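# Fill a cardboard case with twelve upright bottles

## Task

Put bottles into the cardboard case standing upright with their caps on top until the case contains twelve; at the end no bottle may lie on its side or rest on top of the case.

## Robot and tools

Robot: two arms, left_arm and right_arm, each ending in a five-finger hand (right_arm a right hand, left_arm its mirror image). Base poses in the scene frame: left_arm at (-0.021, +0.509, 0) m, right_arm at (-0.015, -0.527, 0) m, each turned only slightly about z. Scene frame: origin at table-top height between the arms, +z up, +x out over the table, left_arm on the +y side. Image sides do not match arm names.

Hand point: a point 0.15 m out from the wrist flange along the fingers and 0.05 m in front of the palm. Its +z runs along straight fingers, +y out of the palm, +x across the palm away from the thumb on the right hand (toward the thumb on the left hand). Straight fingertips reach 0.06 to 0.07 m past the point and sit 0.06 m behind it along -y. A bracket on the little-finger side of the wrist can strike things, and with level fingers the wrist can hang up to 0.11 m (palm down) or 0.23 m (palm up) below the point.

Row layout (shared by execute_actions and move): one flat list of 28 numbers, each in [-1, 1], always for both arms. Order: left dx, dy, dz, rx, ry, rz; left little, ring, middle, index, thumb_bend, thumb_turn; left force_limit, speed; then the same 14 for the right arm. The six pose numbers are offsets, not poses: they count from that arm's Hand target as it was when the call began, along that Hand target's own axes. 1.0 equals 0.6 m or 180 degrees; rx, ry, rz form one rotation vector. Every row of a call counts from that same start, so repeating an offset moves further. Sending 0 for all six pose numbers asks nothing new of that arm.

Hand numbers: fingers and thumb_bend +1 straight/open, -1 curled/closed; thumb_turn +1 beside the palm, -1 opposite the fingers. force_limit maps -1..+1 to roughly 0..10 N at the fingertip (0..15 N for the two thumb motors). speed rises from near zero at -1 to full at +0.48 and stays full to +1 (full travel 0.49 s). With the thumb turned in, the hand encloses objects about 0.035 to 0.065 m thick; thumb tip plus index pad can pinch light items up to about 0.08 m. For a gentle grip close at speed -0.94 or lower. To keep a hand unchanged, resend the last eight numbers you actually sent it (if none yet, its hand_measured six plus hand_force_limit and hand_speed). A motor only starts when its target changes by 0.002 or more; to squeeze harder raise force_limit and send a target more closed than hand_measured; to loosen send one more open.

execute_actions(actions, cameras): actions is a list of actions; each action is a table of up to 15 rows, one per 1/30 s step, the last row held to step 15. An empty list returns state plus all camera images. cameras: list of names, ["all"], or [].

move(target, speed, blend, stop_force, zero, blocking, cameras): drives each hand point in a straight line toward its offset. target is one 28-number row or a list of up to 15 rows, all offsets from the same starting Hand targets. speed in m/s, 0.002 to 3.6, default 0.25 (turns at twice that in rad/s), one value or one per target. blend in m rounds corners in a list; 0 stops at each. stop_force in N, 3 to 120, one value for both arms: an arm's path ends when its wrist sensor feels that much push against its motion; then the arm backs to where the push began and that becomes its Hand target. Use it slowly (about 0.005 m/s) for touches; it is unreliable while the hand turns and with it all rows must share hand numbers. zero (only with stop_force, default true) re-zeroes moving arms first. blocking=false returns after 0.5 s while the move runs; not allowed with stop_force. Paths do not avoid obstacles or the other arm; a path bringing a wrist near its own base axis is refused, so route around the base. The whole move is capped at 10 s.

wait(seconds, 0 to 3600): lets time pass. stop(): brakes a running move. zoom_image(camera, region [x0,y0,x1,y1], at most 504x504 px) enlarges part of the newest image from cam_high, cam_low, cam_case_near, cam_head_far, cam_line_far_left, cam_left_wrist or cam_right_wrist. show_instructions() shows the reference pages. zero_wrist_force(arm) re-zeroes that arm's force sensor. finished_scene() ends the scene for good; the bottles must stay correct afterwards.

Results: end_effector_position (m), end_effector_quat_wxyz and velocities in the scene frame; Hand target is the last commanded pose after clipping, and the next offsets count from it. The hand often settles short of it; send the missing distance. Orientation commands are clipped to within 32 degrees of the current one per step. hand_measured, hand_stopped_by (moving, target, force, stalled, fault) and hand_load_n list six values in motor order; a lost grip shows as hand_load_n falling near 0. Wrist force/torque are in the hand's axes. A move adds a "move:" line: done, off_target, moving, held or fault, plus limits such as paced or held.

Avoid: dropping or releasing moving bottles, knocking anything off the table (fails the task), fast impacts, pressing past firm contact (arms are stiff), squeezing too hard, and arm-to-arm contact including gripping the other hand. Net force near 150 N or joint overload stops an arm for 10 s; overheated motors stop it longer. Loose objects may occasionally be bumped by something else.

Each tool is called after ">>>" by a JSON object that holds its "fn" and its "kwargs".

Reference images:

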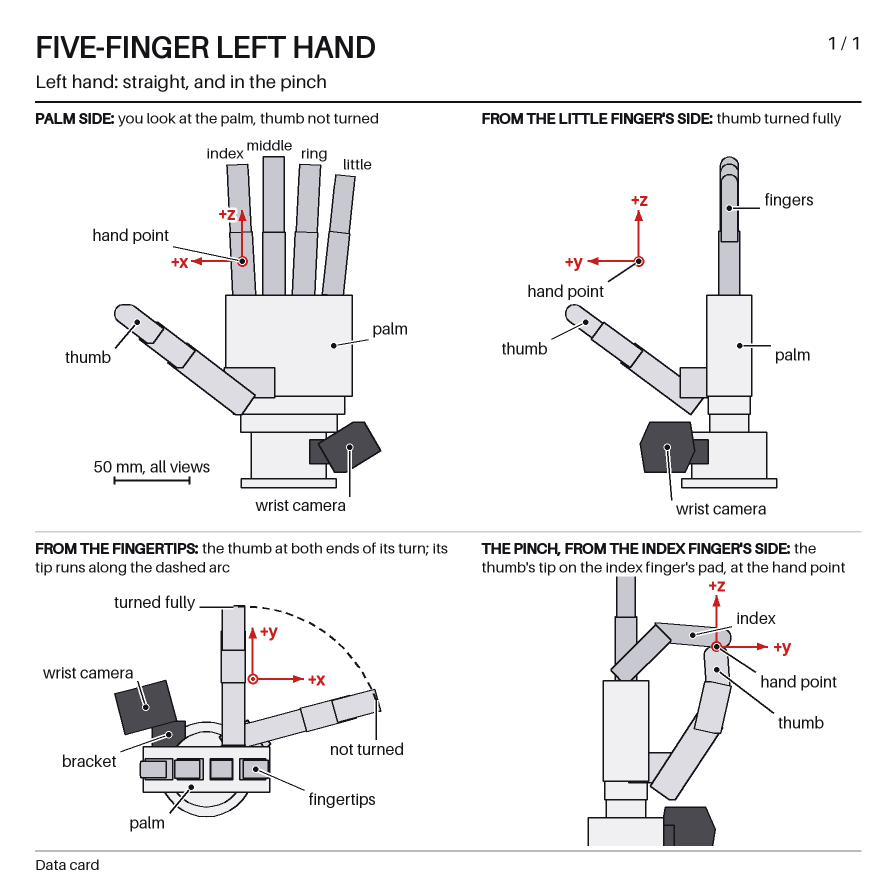

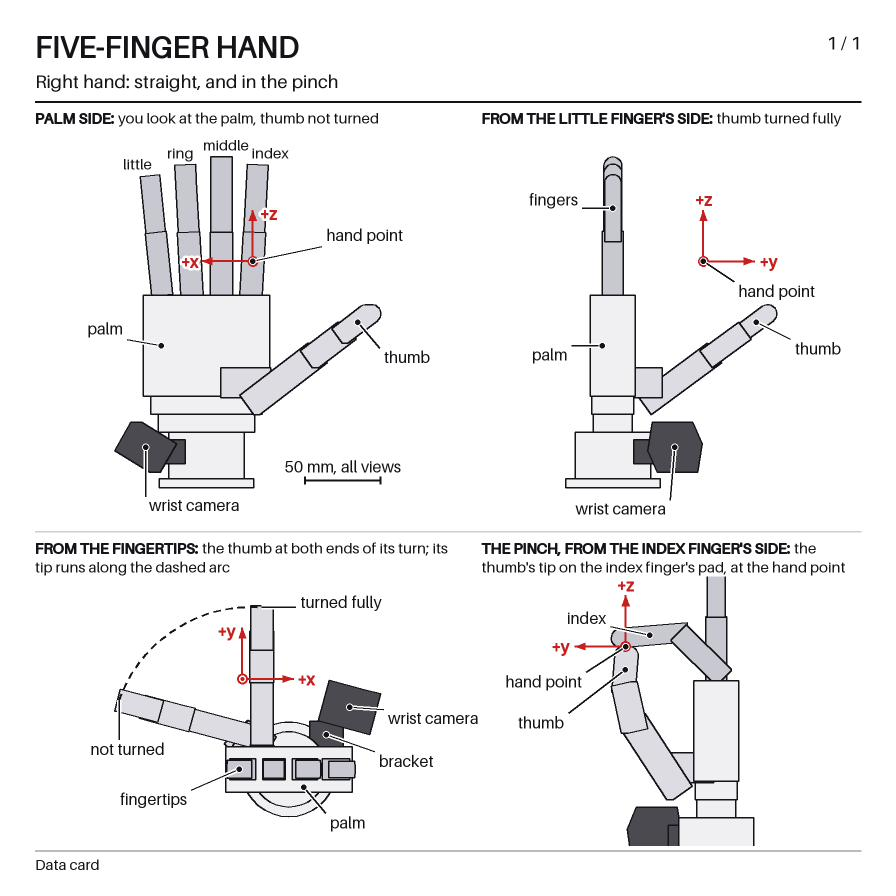

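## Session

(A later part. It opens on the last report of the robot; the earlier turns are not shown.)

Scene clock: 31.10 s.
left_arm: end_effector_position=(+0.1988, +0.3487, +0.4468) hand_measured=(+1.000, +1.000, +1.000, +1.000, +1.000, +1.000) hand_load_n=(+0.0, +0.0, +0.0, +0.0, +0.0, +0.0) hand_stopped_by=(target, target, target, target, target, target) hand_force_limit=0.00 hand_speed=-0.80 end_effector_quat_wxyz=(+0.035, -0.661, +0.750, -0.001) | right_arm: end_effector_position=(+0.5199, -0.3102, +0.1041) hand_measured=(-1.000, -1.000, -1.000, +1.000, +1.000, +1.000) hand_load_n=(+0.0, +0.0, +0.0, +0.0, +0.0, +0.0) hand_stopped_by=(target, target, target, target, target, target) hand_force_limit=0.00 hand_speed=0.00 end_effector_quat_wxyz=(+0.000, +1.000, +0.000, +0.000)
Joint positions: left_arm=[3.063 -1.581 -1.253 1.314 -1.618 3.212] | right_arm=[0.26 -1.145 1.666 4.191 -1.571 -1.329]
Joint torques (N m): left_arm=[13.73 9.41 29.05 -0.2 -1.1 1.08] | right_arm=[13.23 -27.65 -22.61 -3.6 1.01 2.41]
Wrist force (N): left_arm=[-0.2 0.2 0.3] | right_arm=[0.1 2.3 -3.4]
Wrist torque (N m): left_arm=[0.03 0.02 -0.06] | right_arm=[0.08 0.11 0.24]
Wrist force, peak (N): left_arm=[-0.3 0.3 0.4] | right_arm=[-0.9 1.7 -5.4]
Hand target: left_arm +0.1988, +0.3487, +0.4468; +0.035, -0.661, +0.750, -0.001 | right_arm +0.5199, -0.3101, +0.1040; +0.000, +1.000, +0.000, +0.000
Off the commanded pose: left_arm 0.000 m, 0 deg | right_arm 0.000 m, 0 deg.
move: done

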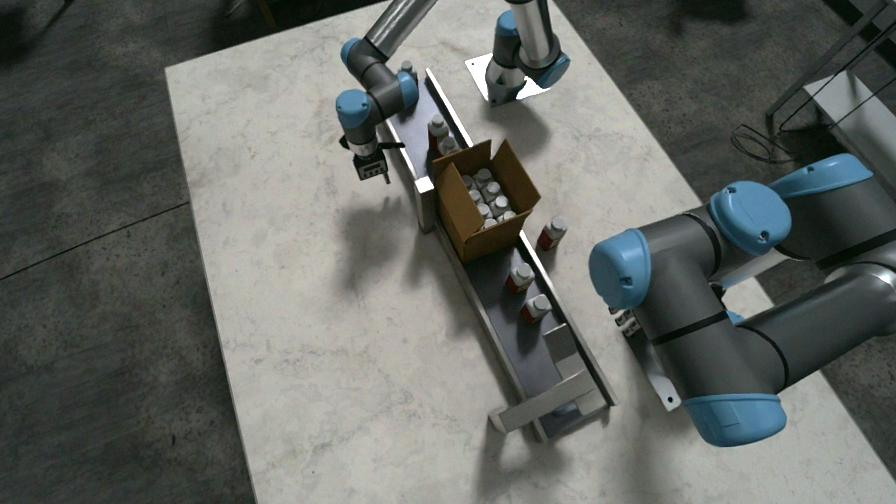

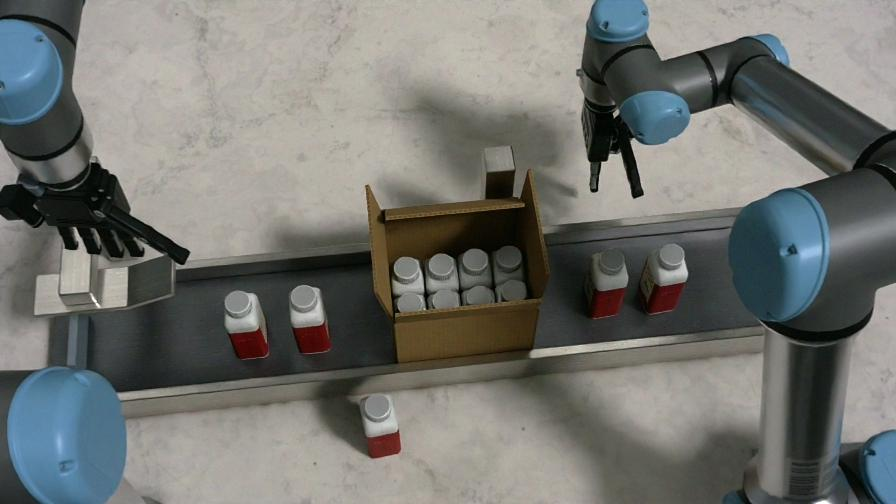

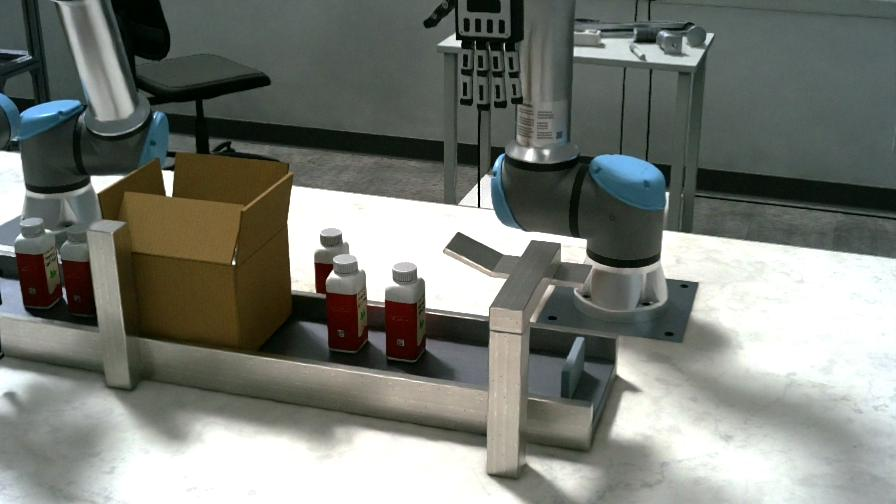

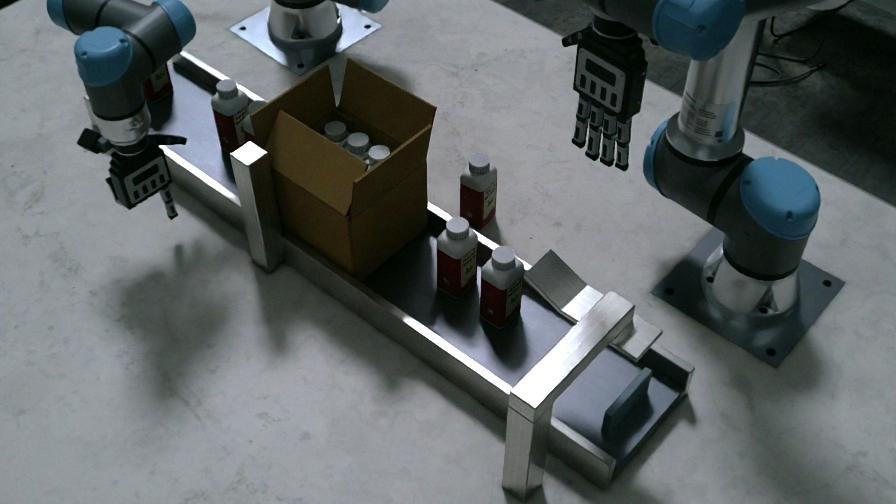

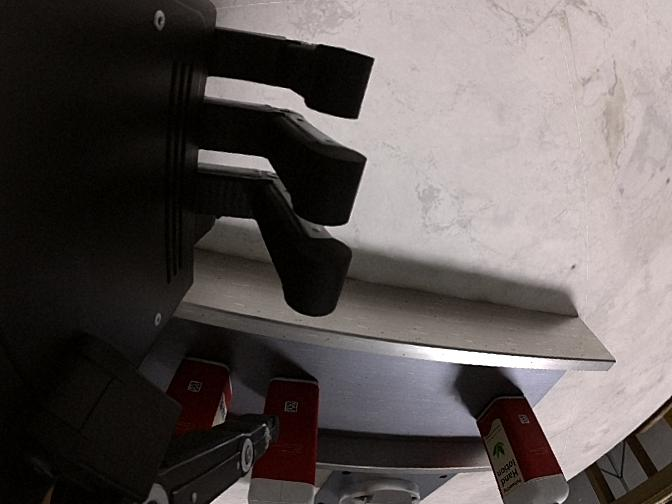

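>>> {"fn": "move", "kwargs": {"target": [[0,0,0,0,0,0,1,1,1,1,1,1,0,-0.8,0,0,-0.3267,0,0,0,-1,-1,-1,1,1,1,0,0],[0,0,0,0,0,0,1,1,1,1,1,1,0,-0.8,-0.3,0.25,-0.3267,0,0,0,-1,-1,-1,1,1,1,0,0],[0,0,0,0,0,0,1,1,1,1,1,1,0,-0.8,-0.3,0.25,-0.1,0,0,0,-1,-1,-1,1,1,1,0,0]], "speed": 0.25, "blend": [0.04,0.04,0], "cameras": ["cam_high","cam_case_near","cam_head_far","cam_line_far_left","cam_right_wrist"]}}

>>> {"fn": "zoom_image", "kwargs": {"camera": "cam_case_near", "region": [680, 160, 840, 320]}}

>>> {"fn": "zoom_image", "kwargs": {"camera": "cam_line_far_left", "region": [80, 0, 240, 120]}}

>>> {"fn": "zoom_image", "kwargs": {"camera": "cam_high", "region": [360, 20, 520, 140]}}

Scene clock: 34.70 s.
left_arm: end_effector_position=(+0.1988, +0.3487, +0.4468) hand_measured=(+1.000, +1.000, +1.000, +1.000, +1.000, +1.000) hand_load_n=(+0.0, +0.0, +0.0, +0.0, +0.0, +0.0) hand_stopped_by=(target, target, target, target, target, target) hand_force_limit=0.00 hand_speed=-0.80 end_effector_quat_wxyz=(+0.035, -0.661, +0.750, -0.001) | right_arm: end_effector_position=(+0.3399, -0.4600, +0.1641) hand_measured=(-1.000, -1.000, -1.000, +1.000, +1.000, +1.000) hand_load_n=(+0.0, +0.0, +0.0, +0.0, +0.0, +0.0) hand_stopped_by=(target, target, target, target, target, target) hand_force_limit=0.00 hand_speed=0.00 end_effector_quat_wxyz=(+0.000, +1.000, +0.000, +0.000) end_effector_velocity=(+0.000, -0.001, -0.001) end_effector_angular_velocity=(+0.000, -0.002, -0.001)
Joint positions: left_arm=[3.063 -1.581 -1.253 1.314 -1.618 3.212] | right_arm=[0.002 -1.738 2.18 4.271 -1.571 -1.587]
Joint velocities: left_arm=[within noise] | right_arm=[-0.001 0 0.002 -0.005 0 0]
Joint torques (N m): left_arm=[13.49 9.13 28.81 -0.3 -0.89 0.67] | right_arm=[11.62 -13.45 -13.57 -3.98 -1.42 2.06]
Wrist force (N): left_arm=[-0.2 0.1 0.1] | right_arm=[-0.4 2.2 -3.8]
Wrist torque (N m): left_arm=[0.01 0.01 -0.06] | right_arm=[0.09 0.22 0.18]
Wrist force, peak (N): left_arm=[-0.2 0.5 0.1] | right_arm=[-0.9 3.1 -4.4]
Hand target: left_arm +0.1988, +0.3487, +0.4468; +0.035, -0.661, +0.750, -0.001 | right_arm +0.3399, -0.4600, +0.1640; +0.000, +1.000, +0.000, +0.000
Off the commanded pose: left_arm 0.000 m, 0 deg | right_arm 0.000 m, 0 deg.
move: done

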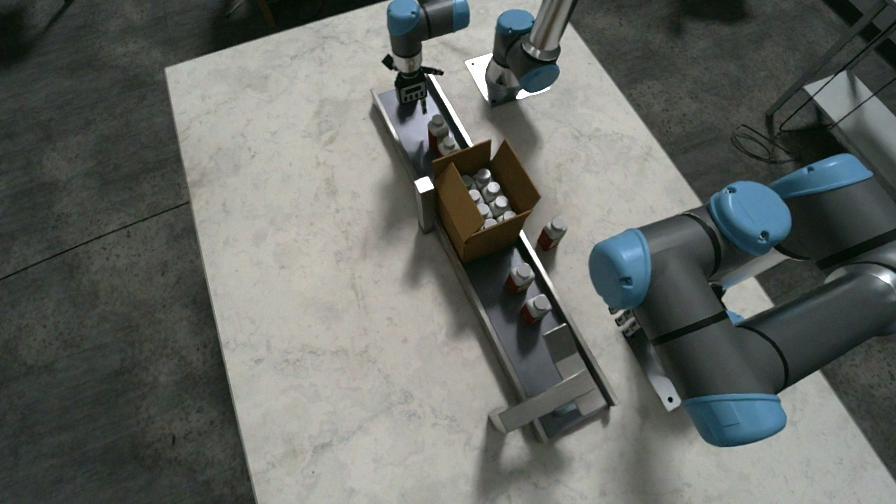

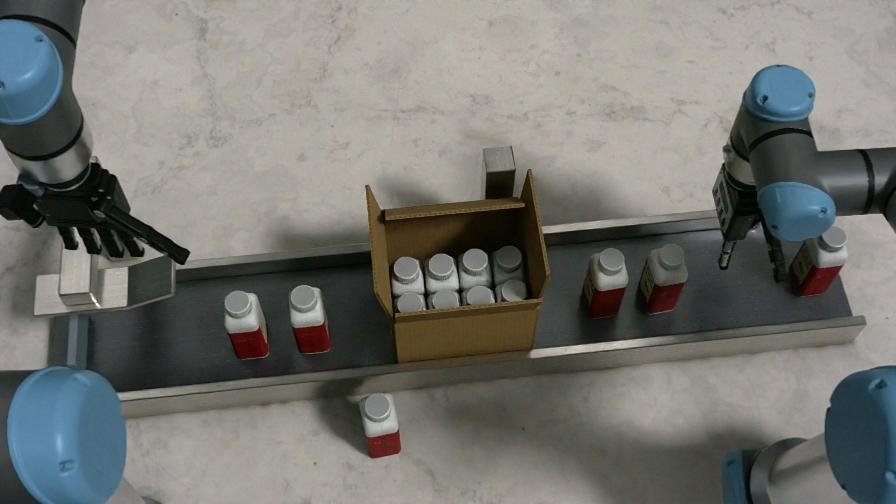

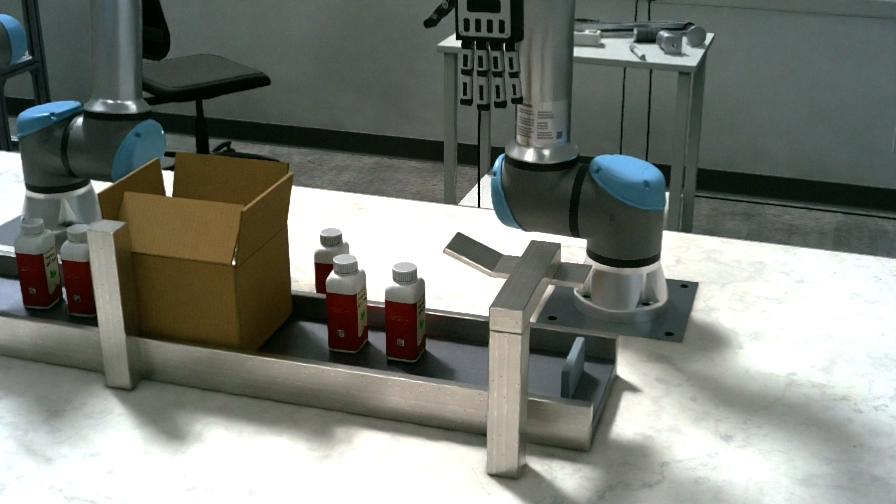

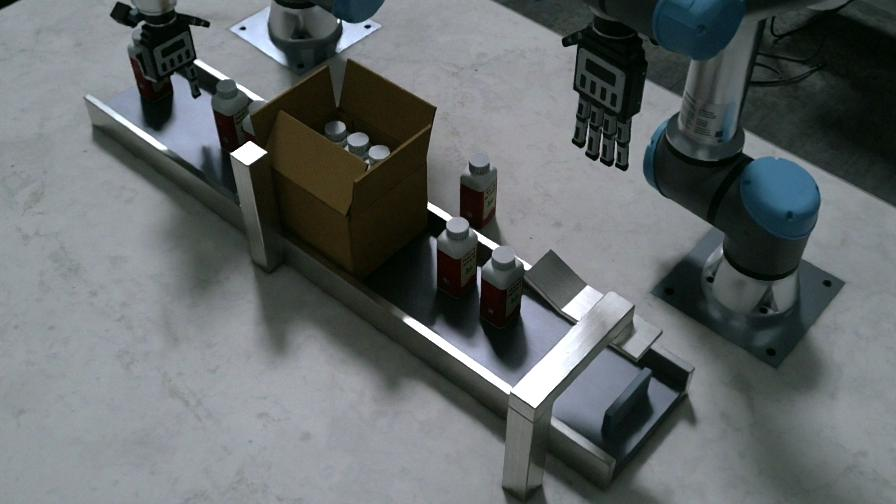

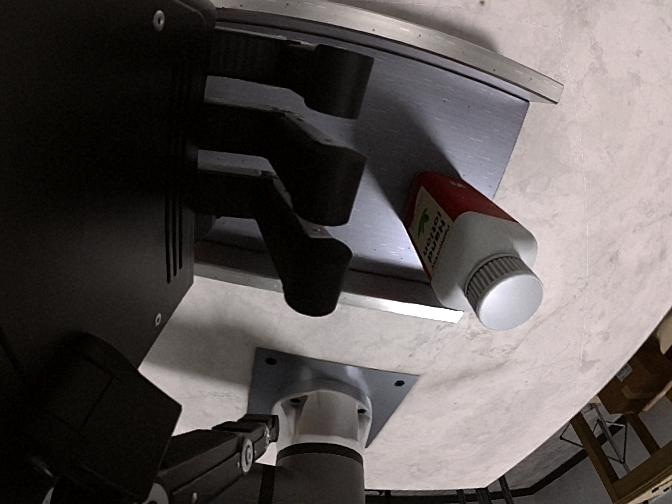

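Scaled by 3.150 from the camera's image (finer frame: 1280x720).

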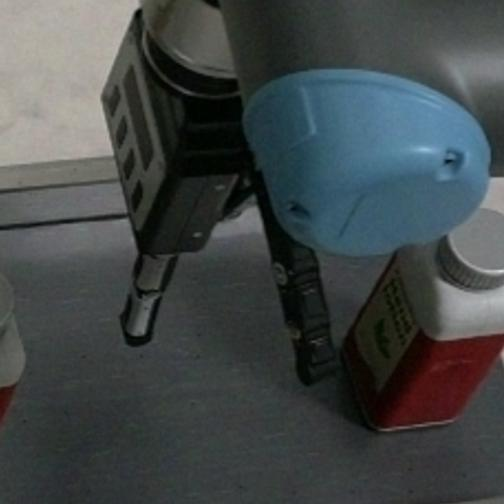

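Scaled by 3.150 from the camera's image (finer frame: 1280x720).

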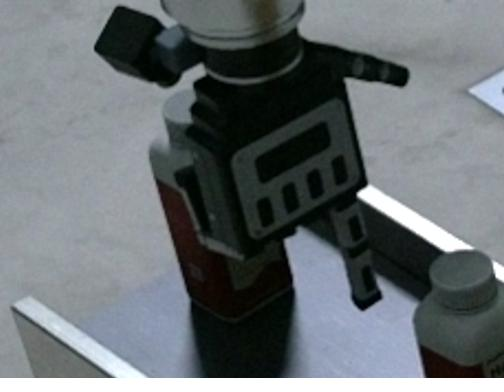

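Scaled by 3.150 from the camera's image (finer frame: 1280x720).

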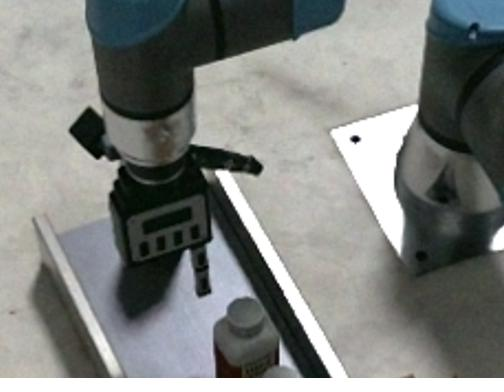

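>>> {"fn": "move", "kwargs": {"target": [0,0,0,0,0,0,1,1,1,1,1,1,0,-0.8,0,0,0.15,0,0,0,-1,-1,-1,1,1,1,0,0], "speed": 0.015, "stop_force": 4, "cameras": []}}

Scene clock: 42.97 s.
left_arm: end_effector_position=(+0.1988, +0.3487, +0.4468) hand_measured=(+1.000, +1.000, +1.000, +1.000, +1.000, +1.000) hand_load_n=(+0.0, +0.0, +0.0, +0.0, +0.0, +0.0) hand_stopped_by=(target, target, target, target, target, target) hand_force_limit=0.00 hand_speed=-0.80 end_effector_quat_wxyz=(+0.035, -0.661, +0.750, -0.001) | right_arm: end_effector_position=(+0.3399, -0.4600, +0.0953) hand_measured=(-1.000, -1.000, -1.000, +1.000, +1.000, +1.000) hand_load_n=(+0.0, +0.0, +0.0, +0.0, +0.0, +0.0) hand_stopped_by=(target, target, target, target, target, target) hand_force_limit=0.00 hand_speed=0.00 end_effector_quat_wxyz=(+0.000, +1.000, +0.000, +0.000)
Joint positions: left_arm=[3.063 -1.581 -1.253 1.314 -1.618 3.212] | right_arm=[0.002 -1.63 2.294 4.049 -1.571 -1.587]
Joint torques (N m): left_arm=[12.89 9.64 28.66 -0.45 -0.61 -0.34] | right_arm=[-12.95 -27.59 -26.61 -3.31 1.2 -2.18]
Wrist force (N): left_arm=[-0.1 0.3 0.1] | right_arm=[-0.4 1.9 -8.0]
Wrist torque (N m): left_arm=[0.04 0.00 -0.06] | right_arm=[0.34 0.17 0.17]
Wrist force, peak (N): left_arm=[-0.3 0.3 0.4] | right_arm=[-6.0 0.8 -23.2]
Hand target: left_arm +0.1988, +0.3487, +0.4468; +0.035, -0.661, +0.750, -0.001 | right_arm +0.3399, -0.4600, +0.0953; +0.000, +1.000, +0.000, +0.000 (not the last commanded pose)
Off the commanded pose: left_arm 0.000 m, 0 deg | right_arm 0.021 m, 0 deg.
move: contact (right_arm)

>>> {"fn": "move", "kwargs": {"target": [0,0,0,0,0,0,1,1,1,1,1,1,0,-0.8,0,0,-0.3,0,0,0,-1,-1,-1,1,1,1,0,0], "speed": 0.1, "cameras": ["cam_case_near","cam_right_wrist"]}}

>>> {"fn": "zoom_image", "kwargs": {"camera": "cam_case_near", "region": [570, 230, 700, 330]}}

Scene clock: 45.47 s.
left_arm: end_effector_position=(+0.1988, +0.3487, +0.4468) hand_measured=(+1.000, +1.000, +1.000, +1.000, +1.000, +1.000) hand_load_n=(+0.0, +0.0, +0.5, +0.0, +0.0, +0.0) hand_stopped_by=(target, target, target, target, target, target) hand_force_limit=0.00 hand_speed=-0.80 end_effector_quat_wxyz=(+0.035, -0.661, +0.750, -0.001) | right_arm: end_effector_position=(+0.3398, -0.4600, +0.2753) hand_measured=(-1.000, -1.000, -1.000, +1.000, +1.000, +1.000) hand_load_n=(+0.5, +0.0, +0.0, +0.0, +0.0, +0.0) hand_stopped_by=(target, target, target, target, target, target) hand_force_limit=0.00 hand_speed=0.00 end_effector_quat_wxyz=(+0.000, +1.000, +0.000, +0.000)
Joint positions: left_arm=[3.063 -1.581 -1.253 1.314 -1.618 3.212] | right_arm=[0.002 -1.822 1.947 4.587 -1.571 -1.587]
Joint torques (N m): left_arm=[13.06 9.81 28.78 -0.64 -0.51 -0.62] | right_arm=[6.32 0.43 -28.8 -1.61 1.08 1.66]
Wrist force (N): left_arm=[-0.1 0.2 0.1] | right_arm=[0.1 2.2 -3.7]
Wrist torque (N m): left_arm=[0.04 -0.01 -0.06] | right_arm=[0.07 0.11 0.20]
Wrist force, peak (N): left_arm=[0.0 0.4 0.4] | right_arm=[-0.8 1.9 -8.2]
Hand target: left_arm +0.1988, +0.3487, +0.4468; +0.035, -0.661, +0.750, -0.001 | right_arm +0.3398, -0.4600, +0.2753; +0.000, +1.000, +0.000, +0.000
Off the commanded pose: left_arm 0.000 m, 0 deg | right_arm 0.000 m, 0 deg.
move: done

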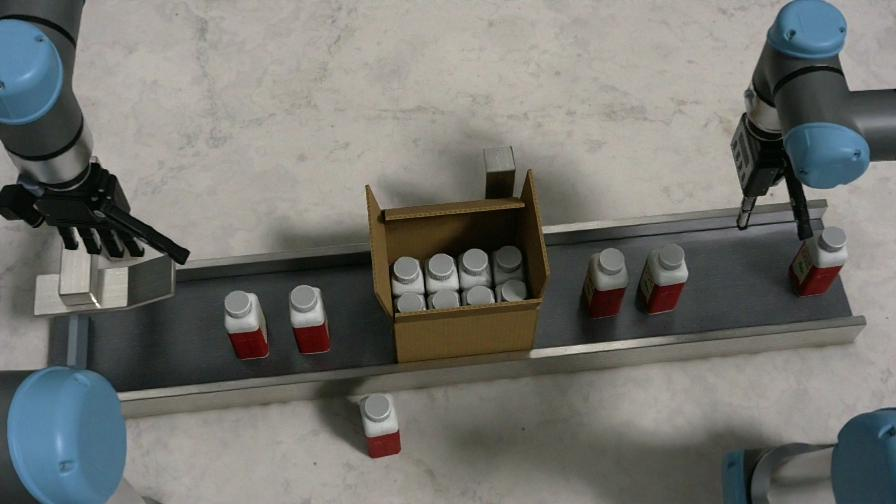

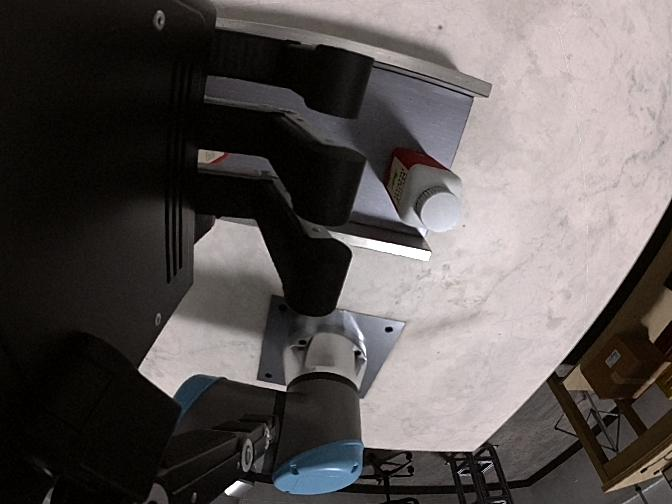

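Scaled by 3.877 from the camera's image (finer frame: 1280x720).

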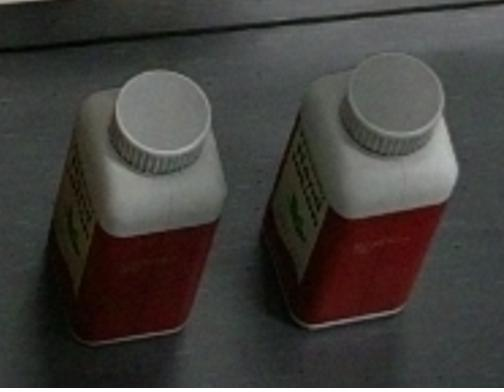

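>>> {"fn": "move", "kwargs": {"target": [[0,0,0,0,0,0,1,1,1,1,1,1,0,-0.8,0,0,-0.2412,0,0,0,1,1,1,1,1,1,0,0],[0,0,0,0,0,0,1,1,1,1,1,1,0,-0.8,0.082,-0.6583,-0.2412,0,0,-0.5,1,1,1,1,1,1,0,0]], "speed": 0.25, "blend": [0.04,0], "cameras": ["cam_high","cam_case_near","cam_head_far","cam_line_far_left","cam_right_wrist"]}}

Scene clock: 53.00 s.
left_arm: end_effector_position=(+0.1988, +0.3487, +0.4468) hand_measured=(+1.000, +1.000, +1.000, +1.000, +1.000, +1.000) hand_load_n=(+0.0, +0.0, +0.0, +0.0, +0.0, +0.0) hand_stopped_by=(target, target, target, target, target, target) hand_force_limit=0.00 hand_speed=-0.80 end_effector_quat_wxyz=(+0.035, -0.661, +0.750, -0.001) | right_arm: end_effector_position=(+0.3890, -0.0650, +0.4199) hand_measured=(+1.000, +1.000, +1.000, +1.000, +1.000, +1.000) hand_load_n=(+0.0, +0.0, +0.0, +0.0, -0.5, +0.0) hand_stopped_by=(target, target, target, target, target, target) hand_force_limit=0.00 hand_speed=0.00 end_effector_quat_wxyz=(+0.000, +0.707, +0.707, +0.000)
Joint positions: left_arm=[3.063 -1.581 -1.253 1.314 -1.618 3.212] | right_arm=[0.756 -1.32 1.073 4.959 -1.571 -2.403]
Joint torques (N m): left_arm=[12.41 9.57 28.46 -0.77 -0.31 -0.69] | right_arm=[-12.71 -38.29 -23.51 -3.9 1.16 -2]
Wrist force (N): left_arm=[-0.1 0.2 0.1] | right_arm=[-0.1 2.2 -3.6]
Wrist torque (N m): left_arm=[0.03 0.00 -0.06] | right_arm=[0.07 0.14 0.19]
Wrist force, peak (N): left_arm=[-0.4 0.4 0.2] | right_arm=[0.2 3.0 -4.6]
Hand target: left_arm +0.1988, +0.3487, +0.4468; +0.035, -0.661, +0.750, -0.001 | right_arm +0.3891, -0.0650, +0.4200; +0.000, +0.707, +0.707, +0.000
Off the commanded pose: left_arm 0.000 m, 0 deg | right_arm 0.000 m, 0 deg.
move: done

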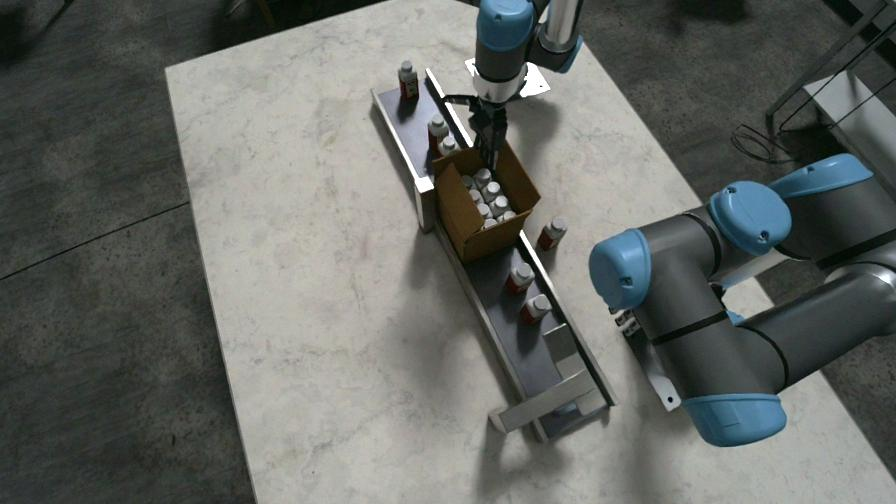

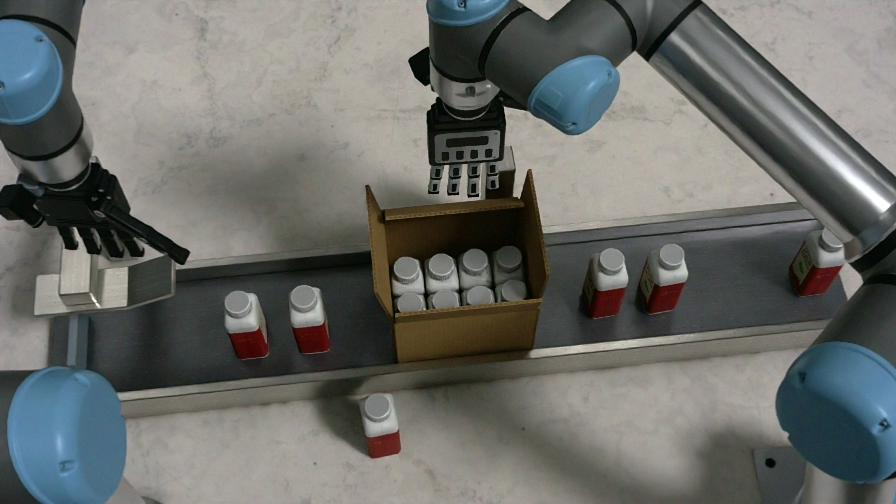

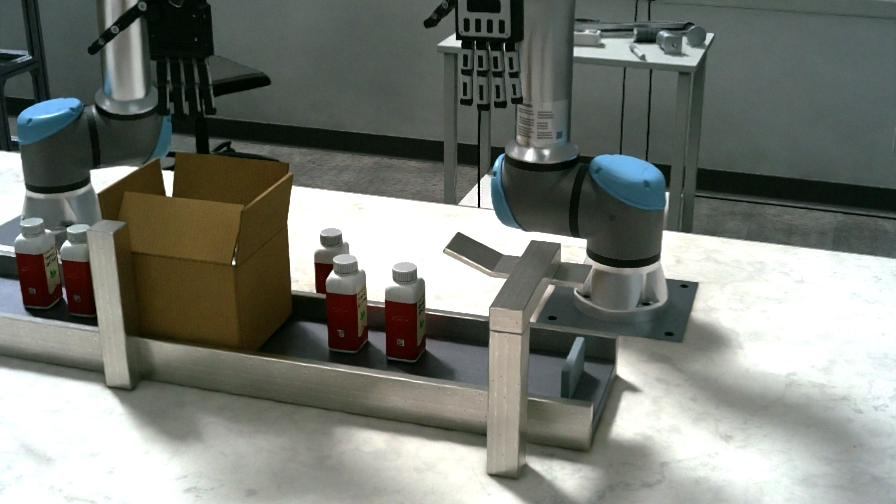

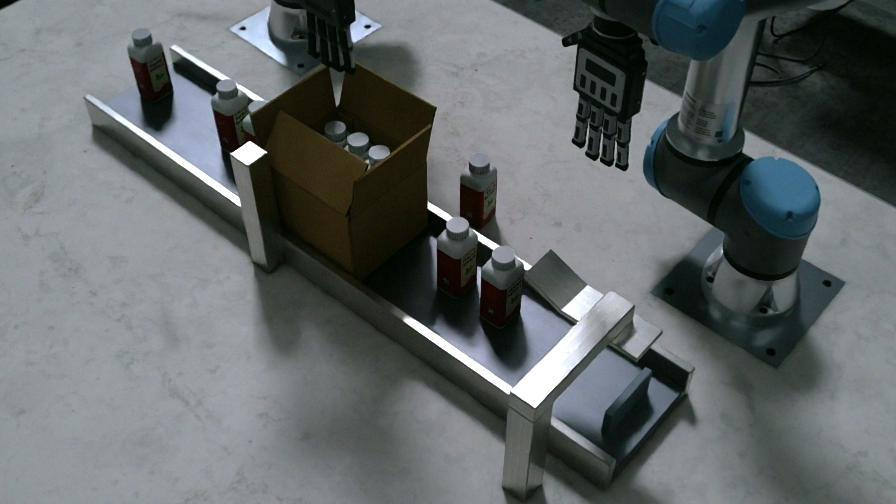

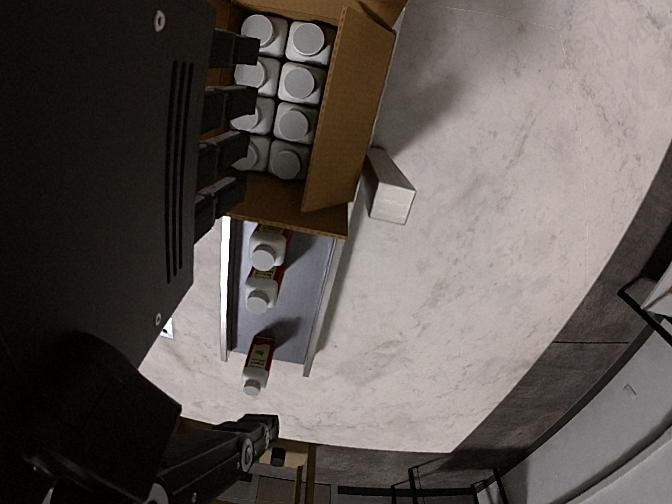

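>>> {"fn": "zoom_image", "kwargs": {"camera": "cam_right_wrist", "region": [200, 0, 440, 240]}}

Scaled by 2.100 from the camera's image (finer frame: 960x720).

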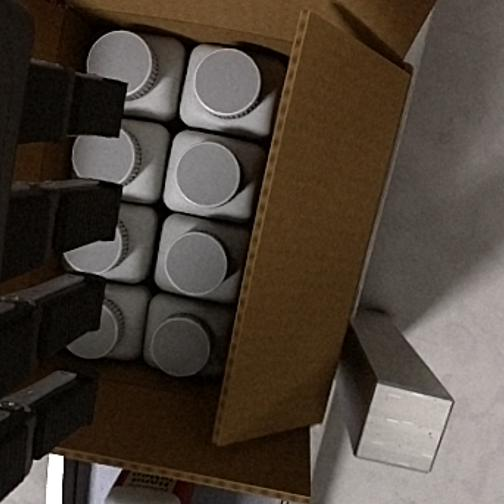

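>>> {"fn": "move", "kwargs": {"target": [0,0,0,0,0,0,1,1,1,1,1,1,0,-0.8,0,0,0.2267,0,0,0,1,1,1,1,1,1,0,0], "speed": 0.1, "stop_force": 5, "cameras": ["cam_high","cam_case_near","cam_head_far","cam_line_far_left","cam_right_wrist"]}}

Scene clock: 55.60 s.
left_arm: end_effector_position=(+0.1988, +0.3487, +0.4468) hand_measured=(+1.000, +1.000, +1.000, +1.000, +1.000, +1.000) hand_load_n=(+0.0, +0.0, +0.0, +0.0, +0.0, +0.0) hand_stopped_by=(target, target, target, target, target, target) hand_force_limit=0.00 hand_speed=-0.80 end_effector_quat_wxyz=(+0.035, -0.661, +0.750, -0.001) | right_arm: end_effector_position=(+0.3892, -0.0650, +0.2840) hand_measured=(+1.000, +1.000, +1.000, +1.000, +1.000, +1.000) hand_load_n=(+0.0, +0.0, +0.5, +0.5, -0.5, +0.0) hand_stopped_by=(target, target, target, target, target, target) hand_force_limit=0.00 hand_speed=0.00 end_effector_quat_wxyz=(+0.000, +0.707, +0.707, +0.000)
Joint positions: left_arm=[3.063 -1.581 -1.253 1.314 -1.618 3.212] | right_arm=[0.756 -1.343 1.452 4.603 -1.571 -2.404]
Joint torques (N m): left_arm=[11.97 9.21 28.73 -0.82 -0.14 -0.72] | right_arm=[-13.49 -46.78 -15.09 -3.89 -1.27 -2.27]
Wrist force (N): left_arm=[-0.1 0.2 0.1] | right_arm=[0.4 2.4 -3.0]
Wrist torque (N m): left_arm=[0.03 0.00 -0.06] | right_arm=[0.06 0.05 0.24]
Wrist force, peak (N): left_arm=[-0.2 0.4 0.3] | right_arm=[0.1 2.4 -4.3]
Hand target: left_arm +0.1988, +0.3487, +0.4468; +0.035, -0.661, +0.750, -0.001 | right_arm +0.3892, -0.0650, +0.2840; +0.000, +0.707, +0.707, +0.000
Off the commanded pose: left_arm 0.000 m, 0 deg | right_arm 0.000 m, 0 deg.
move: done

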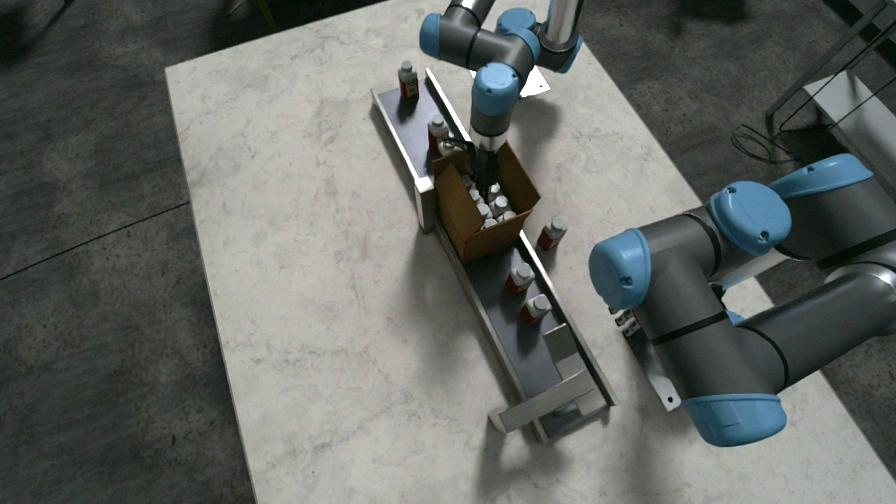

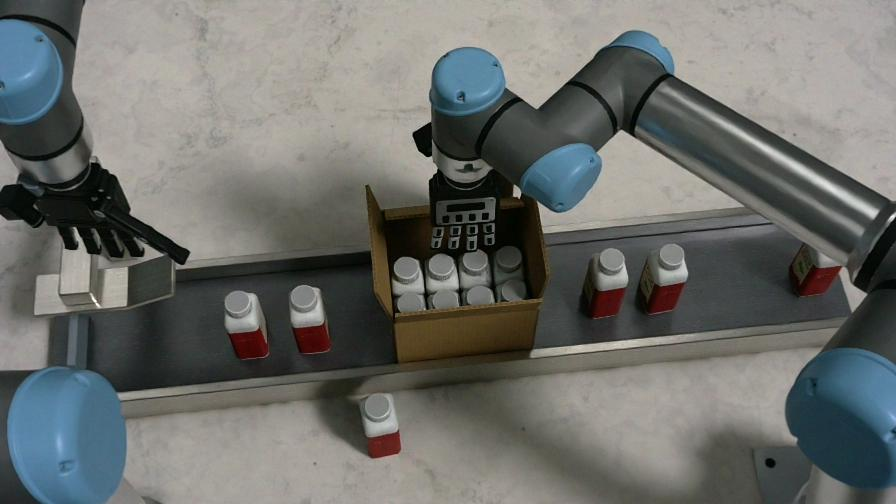

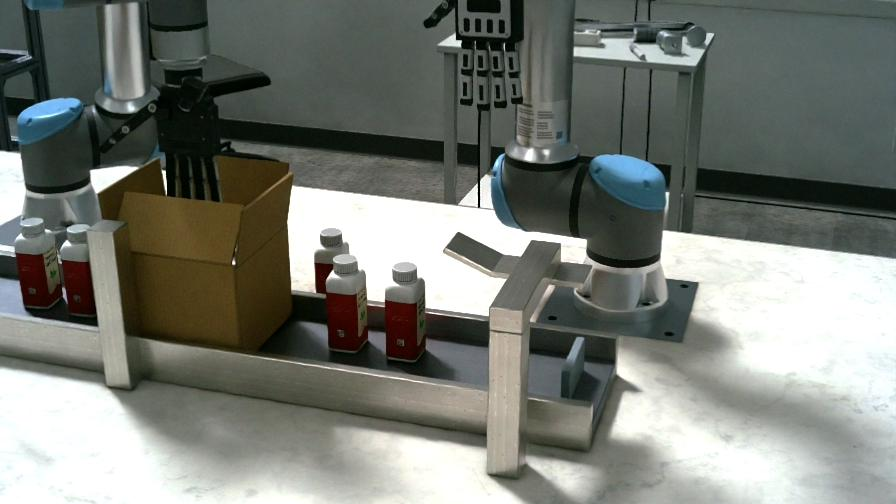

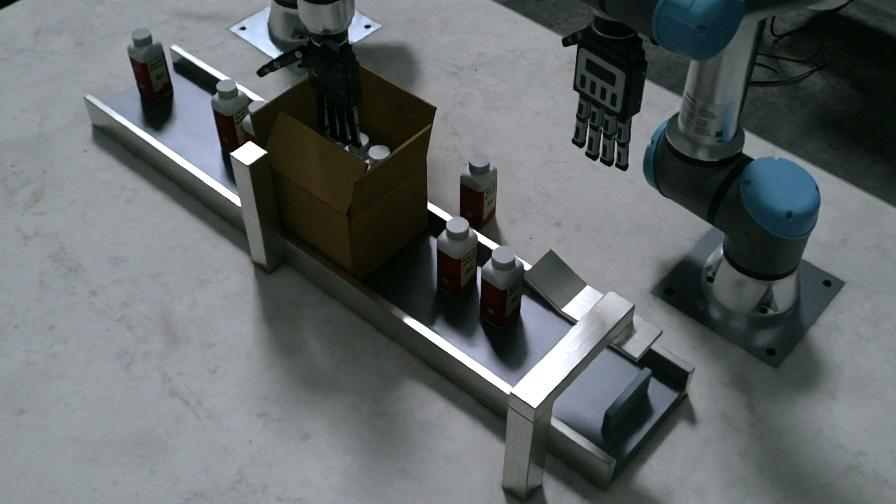

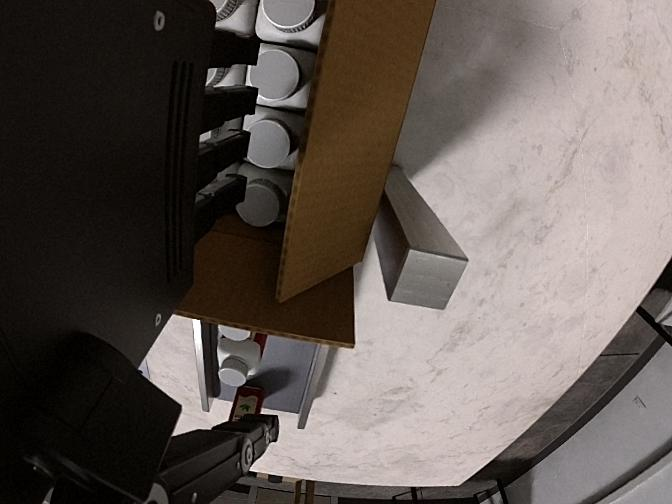

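>>> {"fn": "move", "kwargs": {"target": [0,0,0,0,0,0,1,1,1,1,1,1,0,-0.8,0,0.1333,0,0,0,0,1,1,1,1,1,1,0,0], "speed": 0.03, "stop_force": 8, "cameras": ["cam_high","cam_case_near","cam_head_far","cam_line_far_left","cam_right_wrist"]}}

Scene clock: 58.73 s.
left_arm: end_effector_position=(+0.1988, +0.3487, +0.4468) hand_measured=(+1.000, +1.000, +1.000, +1.000, +1.000, +1.000) hand_load_n=(+0.0, +0.0, +0.0, +0.0, +0.0, +0.0) hand_stopped_by=(target, target, target, target, target, target) hand_force_limit=0.00 hand_speed=-0.80 end_effector_quat_wxyz=(+0.035, -0.661, +0.750, -0.001) | right_arm: end_effector_position=(+0.4432, -0.0650, +0.2840) hand_measured=(+1.000, +1.000, +1.000, +1.000, +1.000, +1.000) hand_load_n=(+0.0, +0.0, +0.0, +0.0, +0.0, +0.5) hand_stopped_by=(target, target, target, target, target, target) hand_force_limit=0.00 hand_speed=0.00 end_effector_quat_wxyz=(+0.000, +0.707, +0.707, +0.000)
Joint positions: left_arm=[3.063 -1.581 -1.253 1.314 -1.618 3.212] | right_arm=[0.698 -1.264 1.35 4.626 -1.571 -2.462]
Joint torques (N m): left_arm=[12.25 9.22 28.13 -0.9 -0.1 -0.71] | right_arm=[10.29 -34.82 -26.74 -3.56 -0.82 0.14]
Wrist force (N): left_arm=[-0.4 0.3 0.4] | right_arm=[0.8 -4.7 -15.0]
Wrist torque (N m): left_arm=[0.03 0.05 -0.08] | right_arm=[0.60 0.68 -0.12]
Wrist force, peak (N): left_arm=[-0.4 0.3 0.4] | right_arm=[1.3 -7.0 -21.2]
Hand target: left_arm +0.1988, +0.3487, +0.4468; +0.035, -0.661, +0.750, -0.001 | right_arm +0.4432, -0.0650, +0.2840; +0.000, +0.707, +0.707, +0.000 (not the last commanded pose)
Off the commanded pose: left_arm 0.000 m, 0 deg | right_arm 0.026 m, 0 deg.
move: contact (right_arm)

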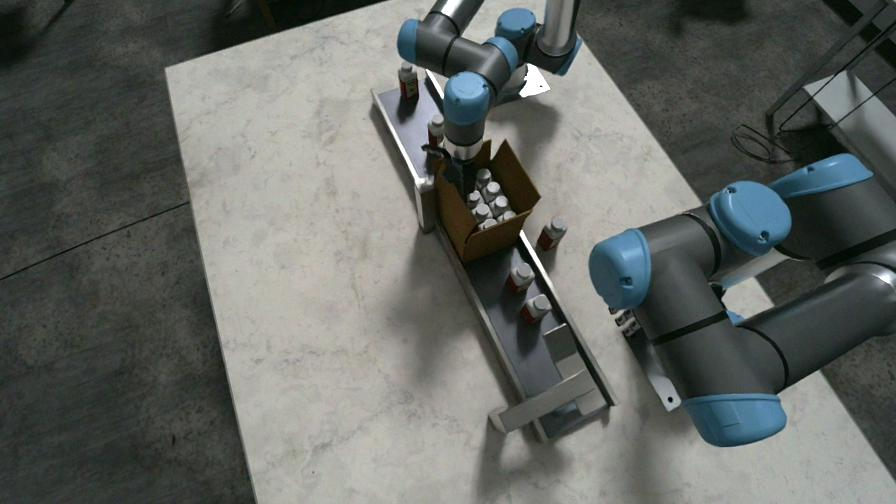

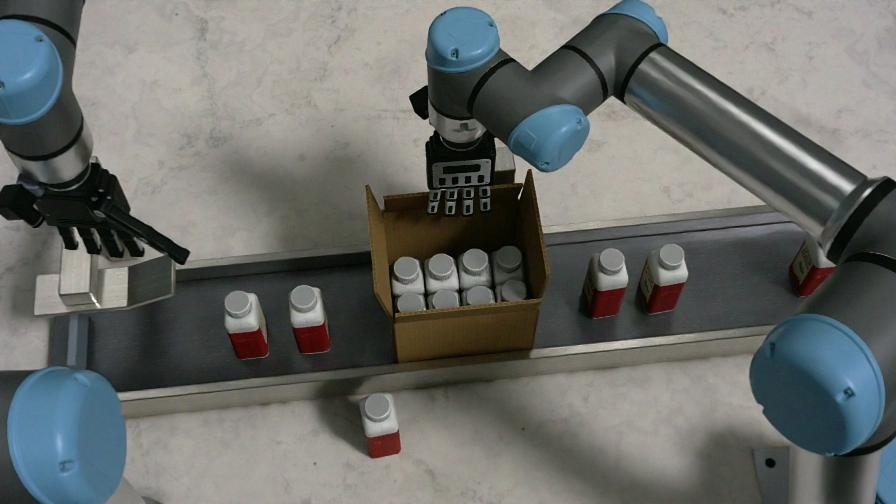

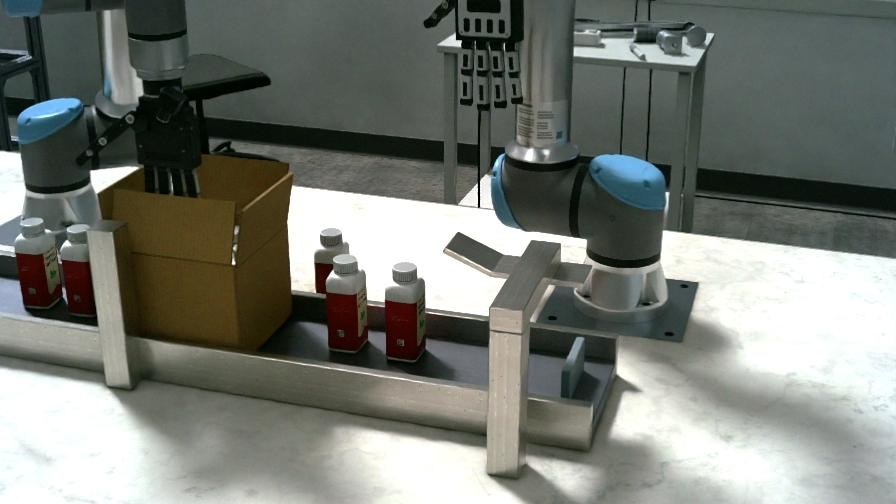

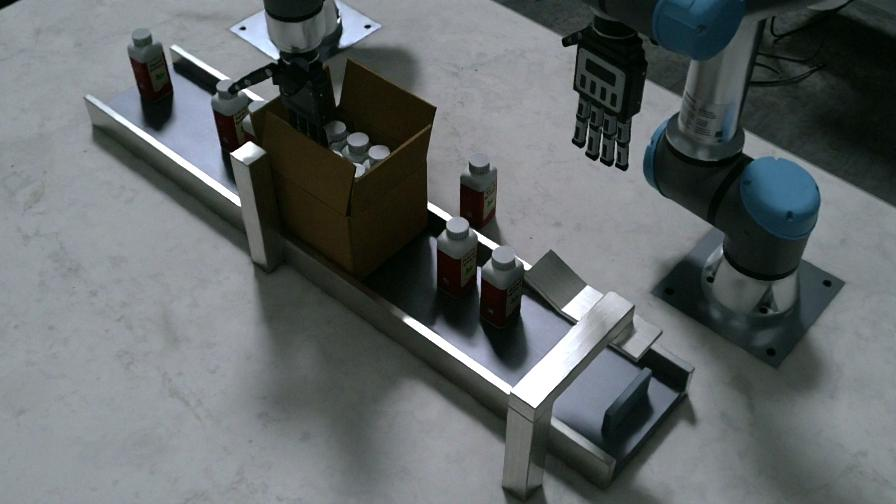

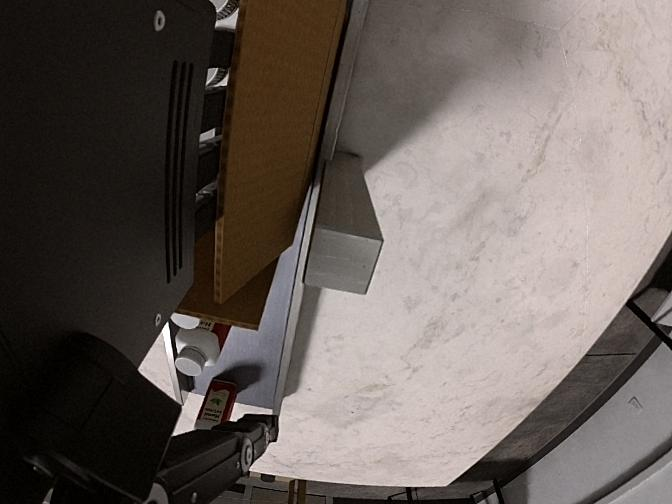

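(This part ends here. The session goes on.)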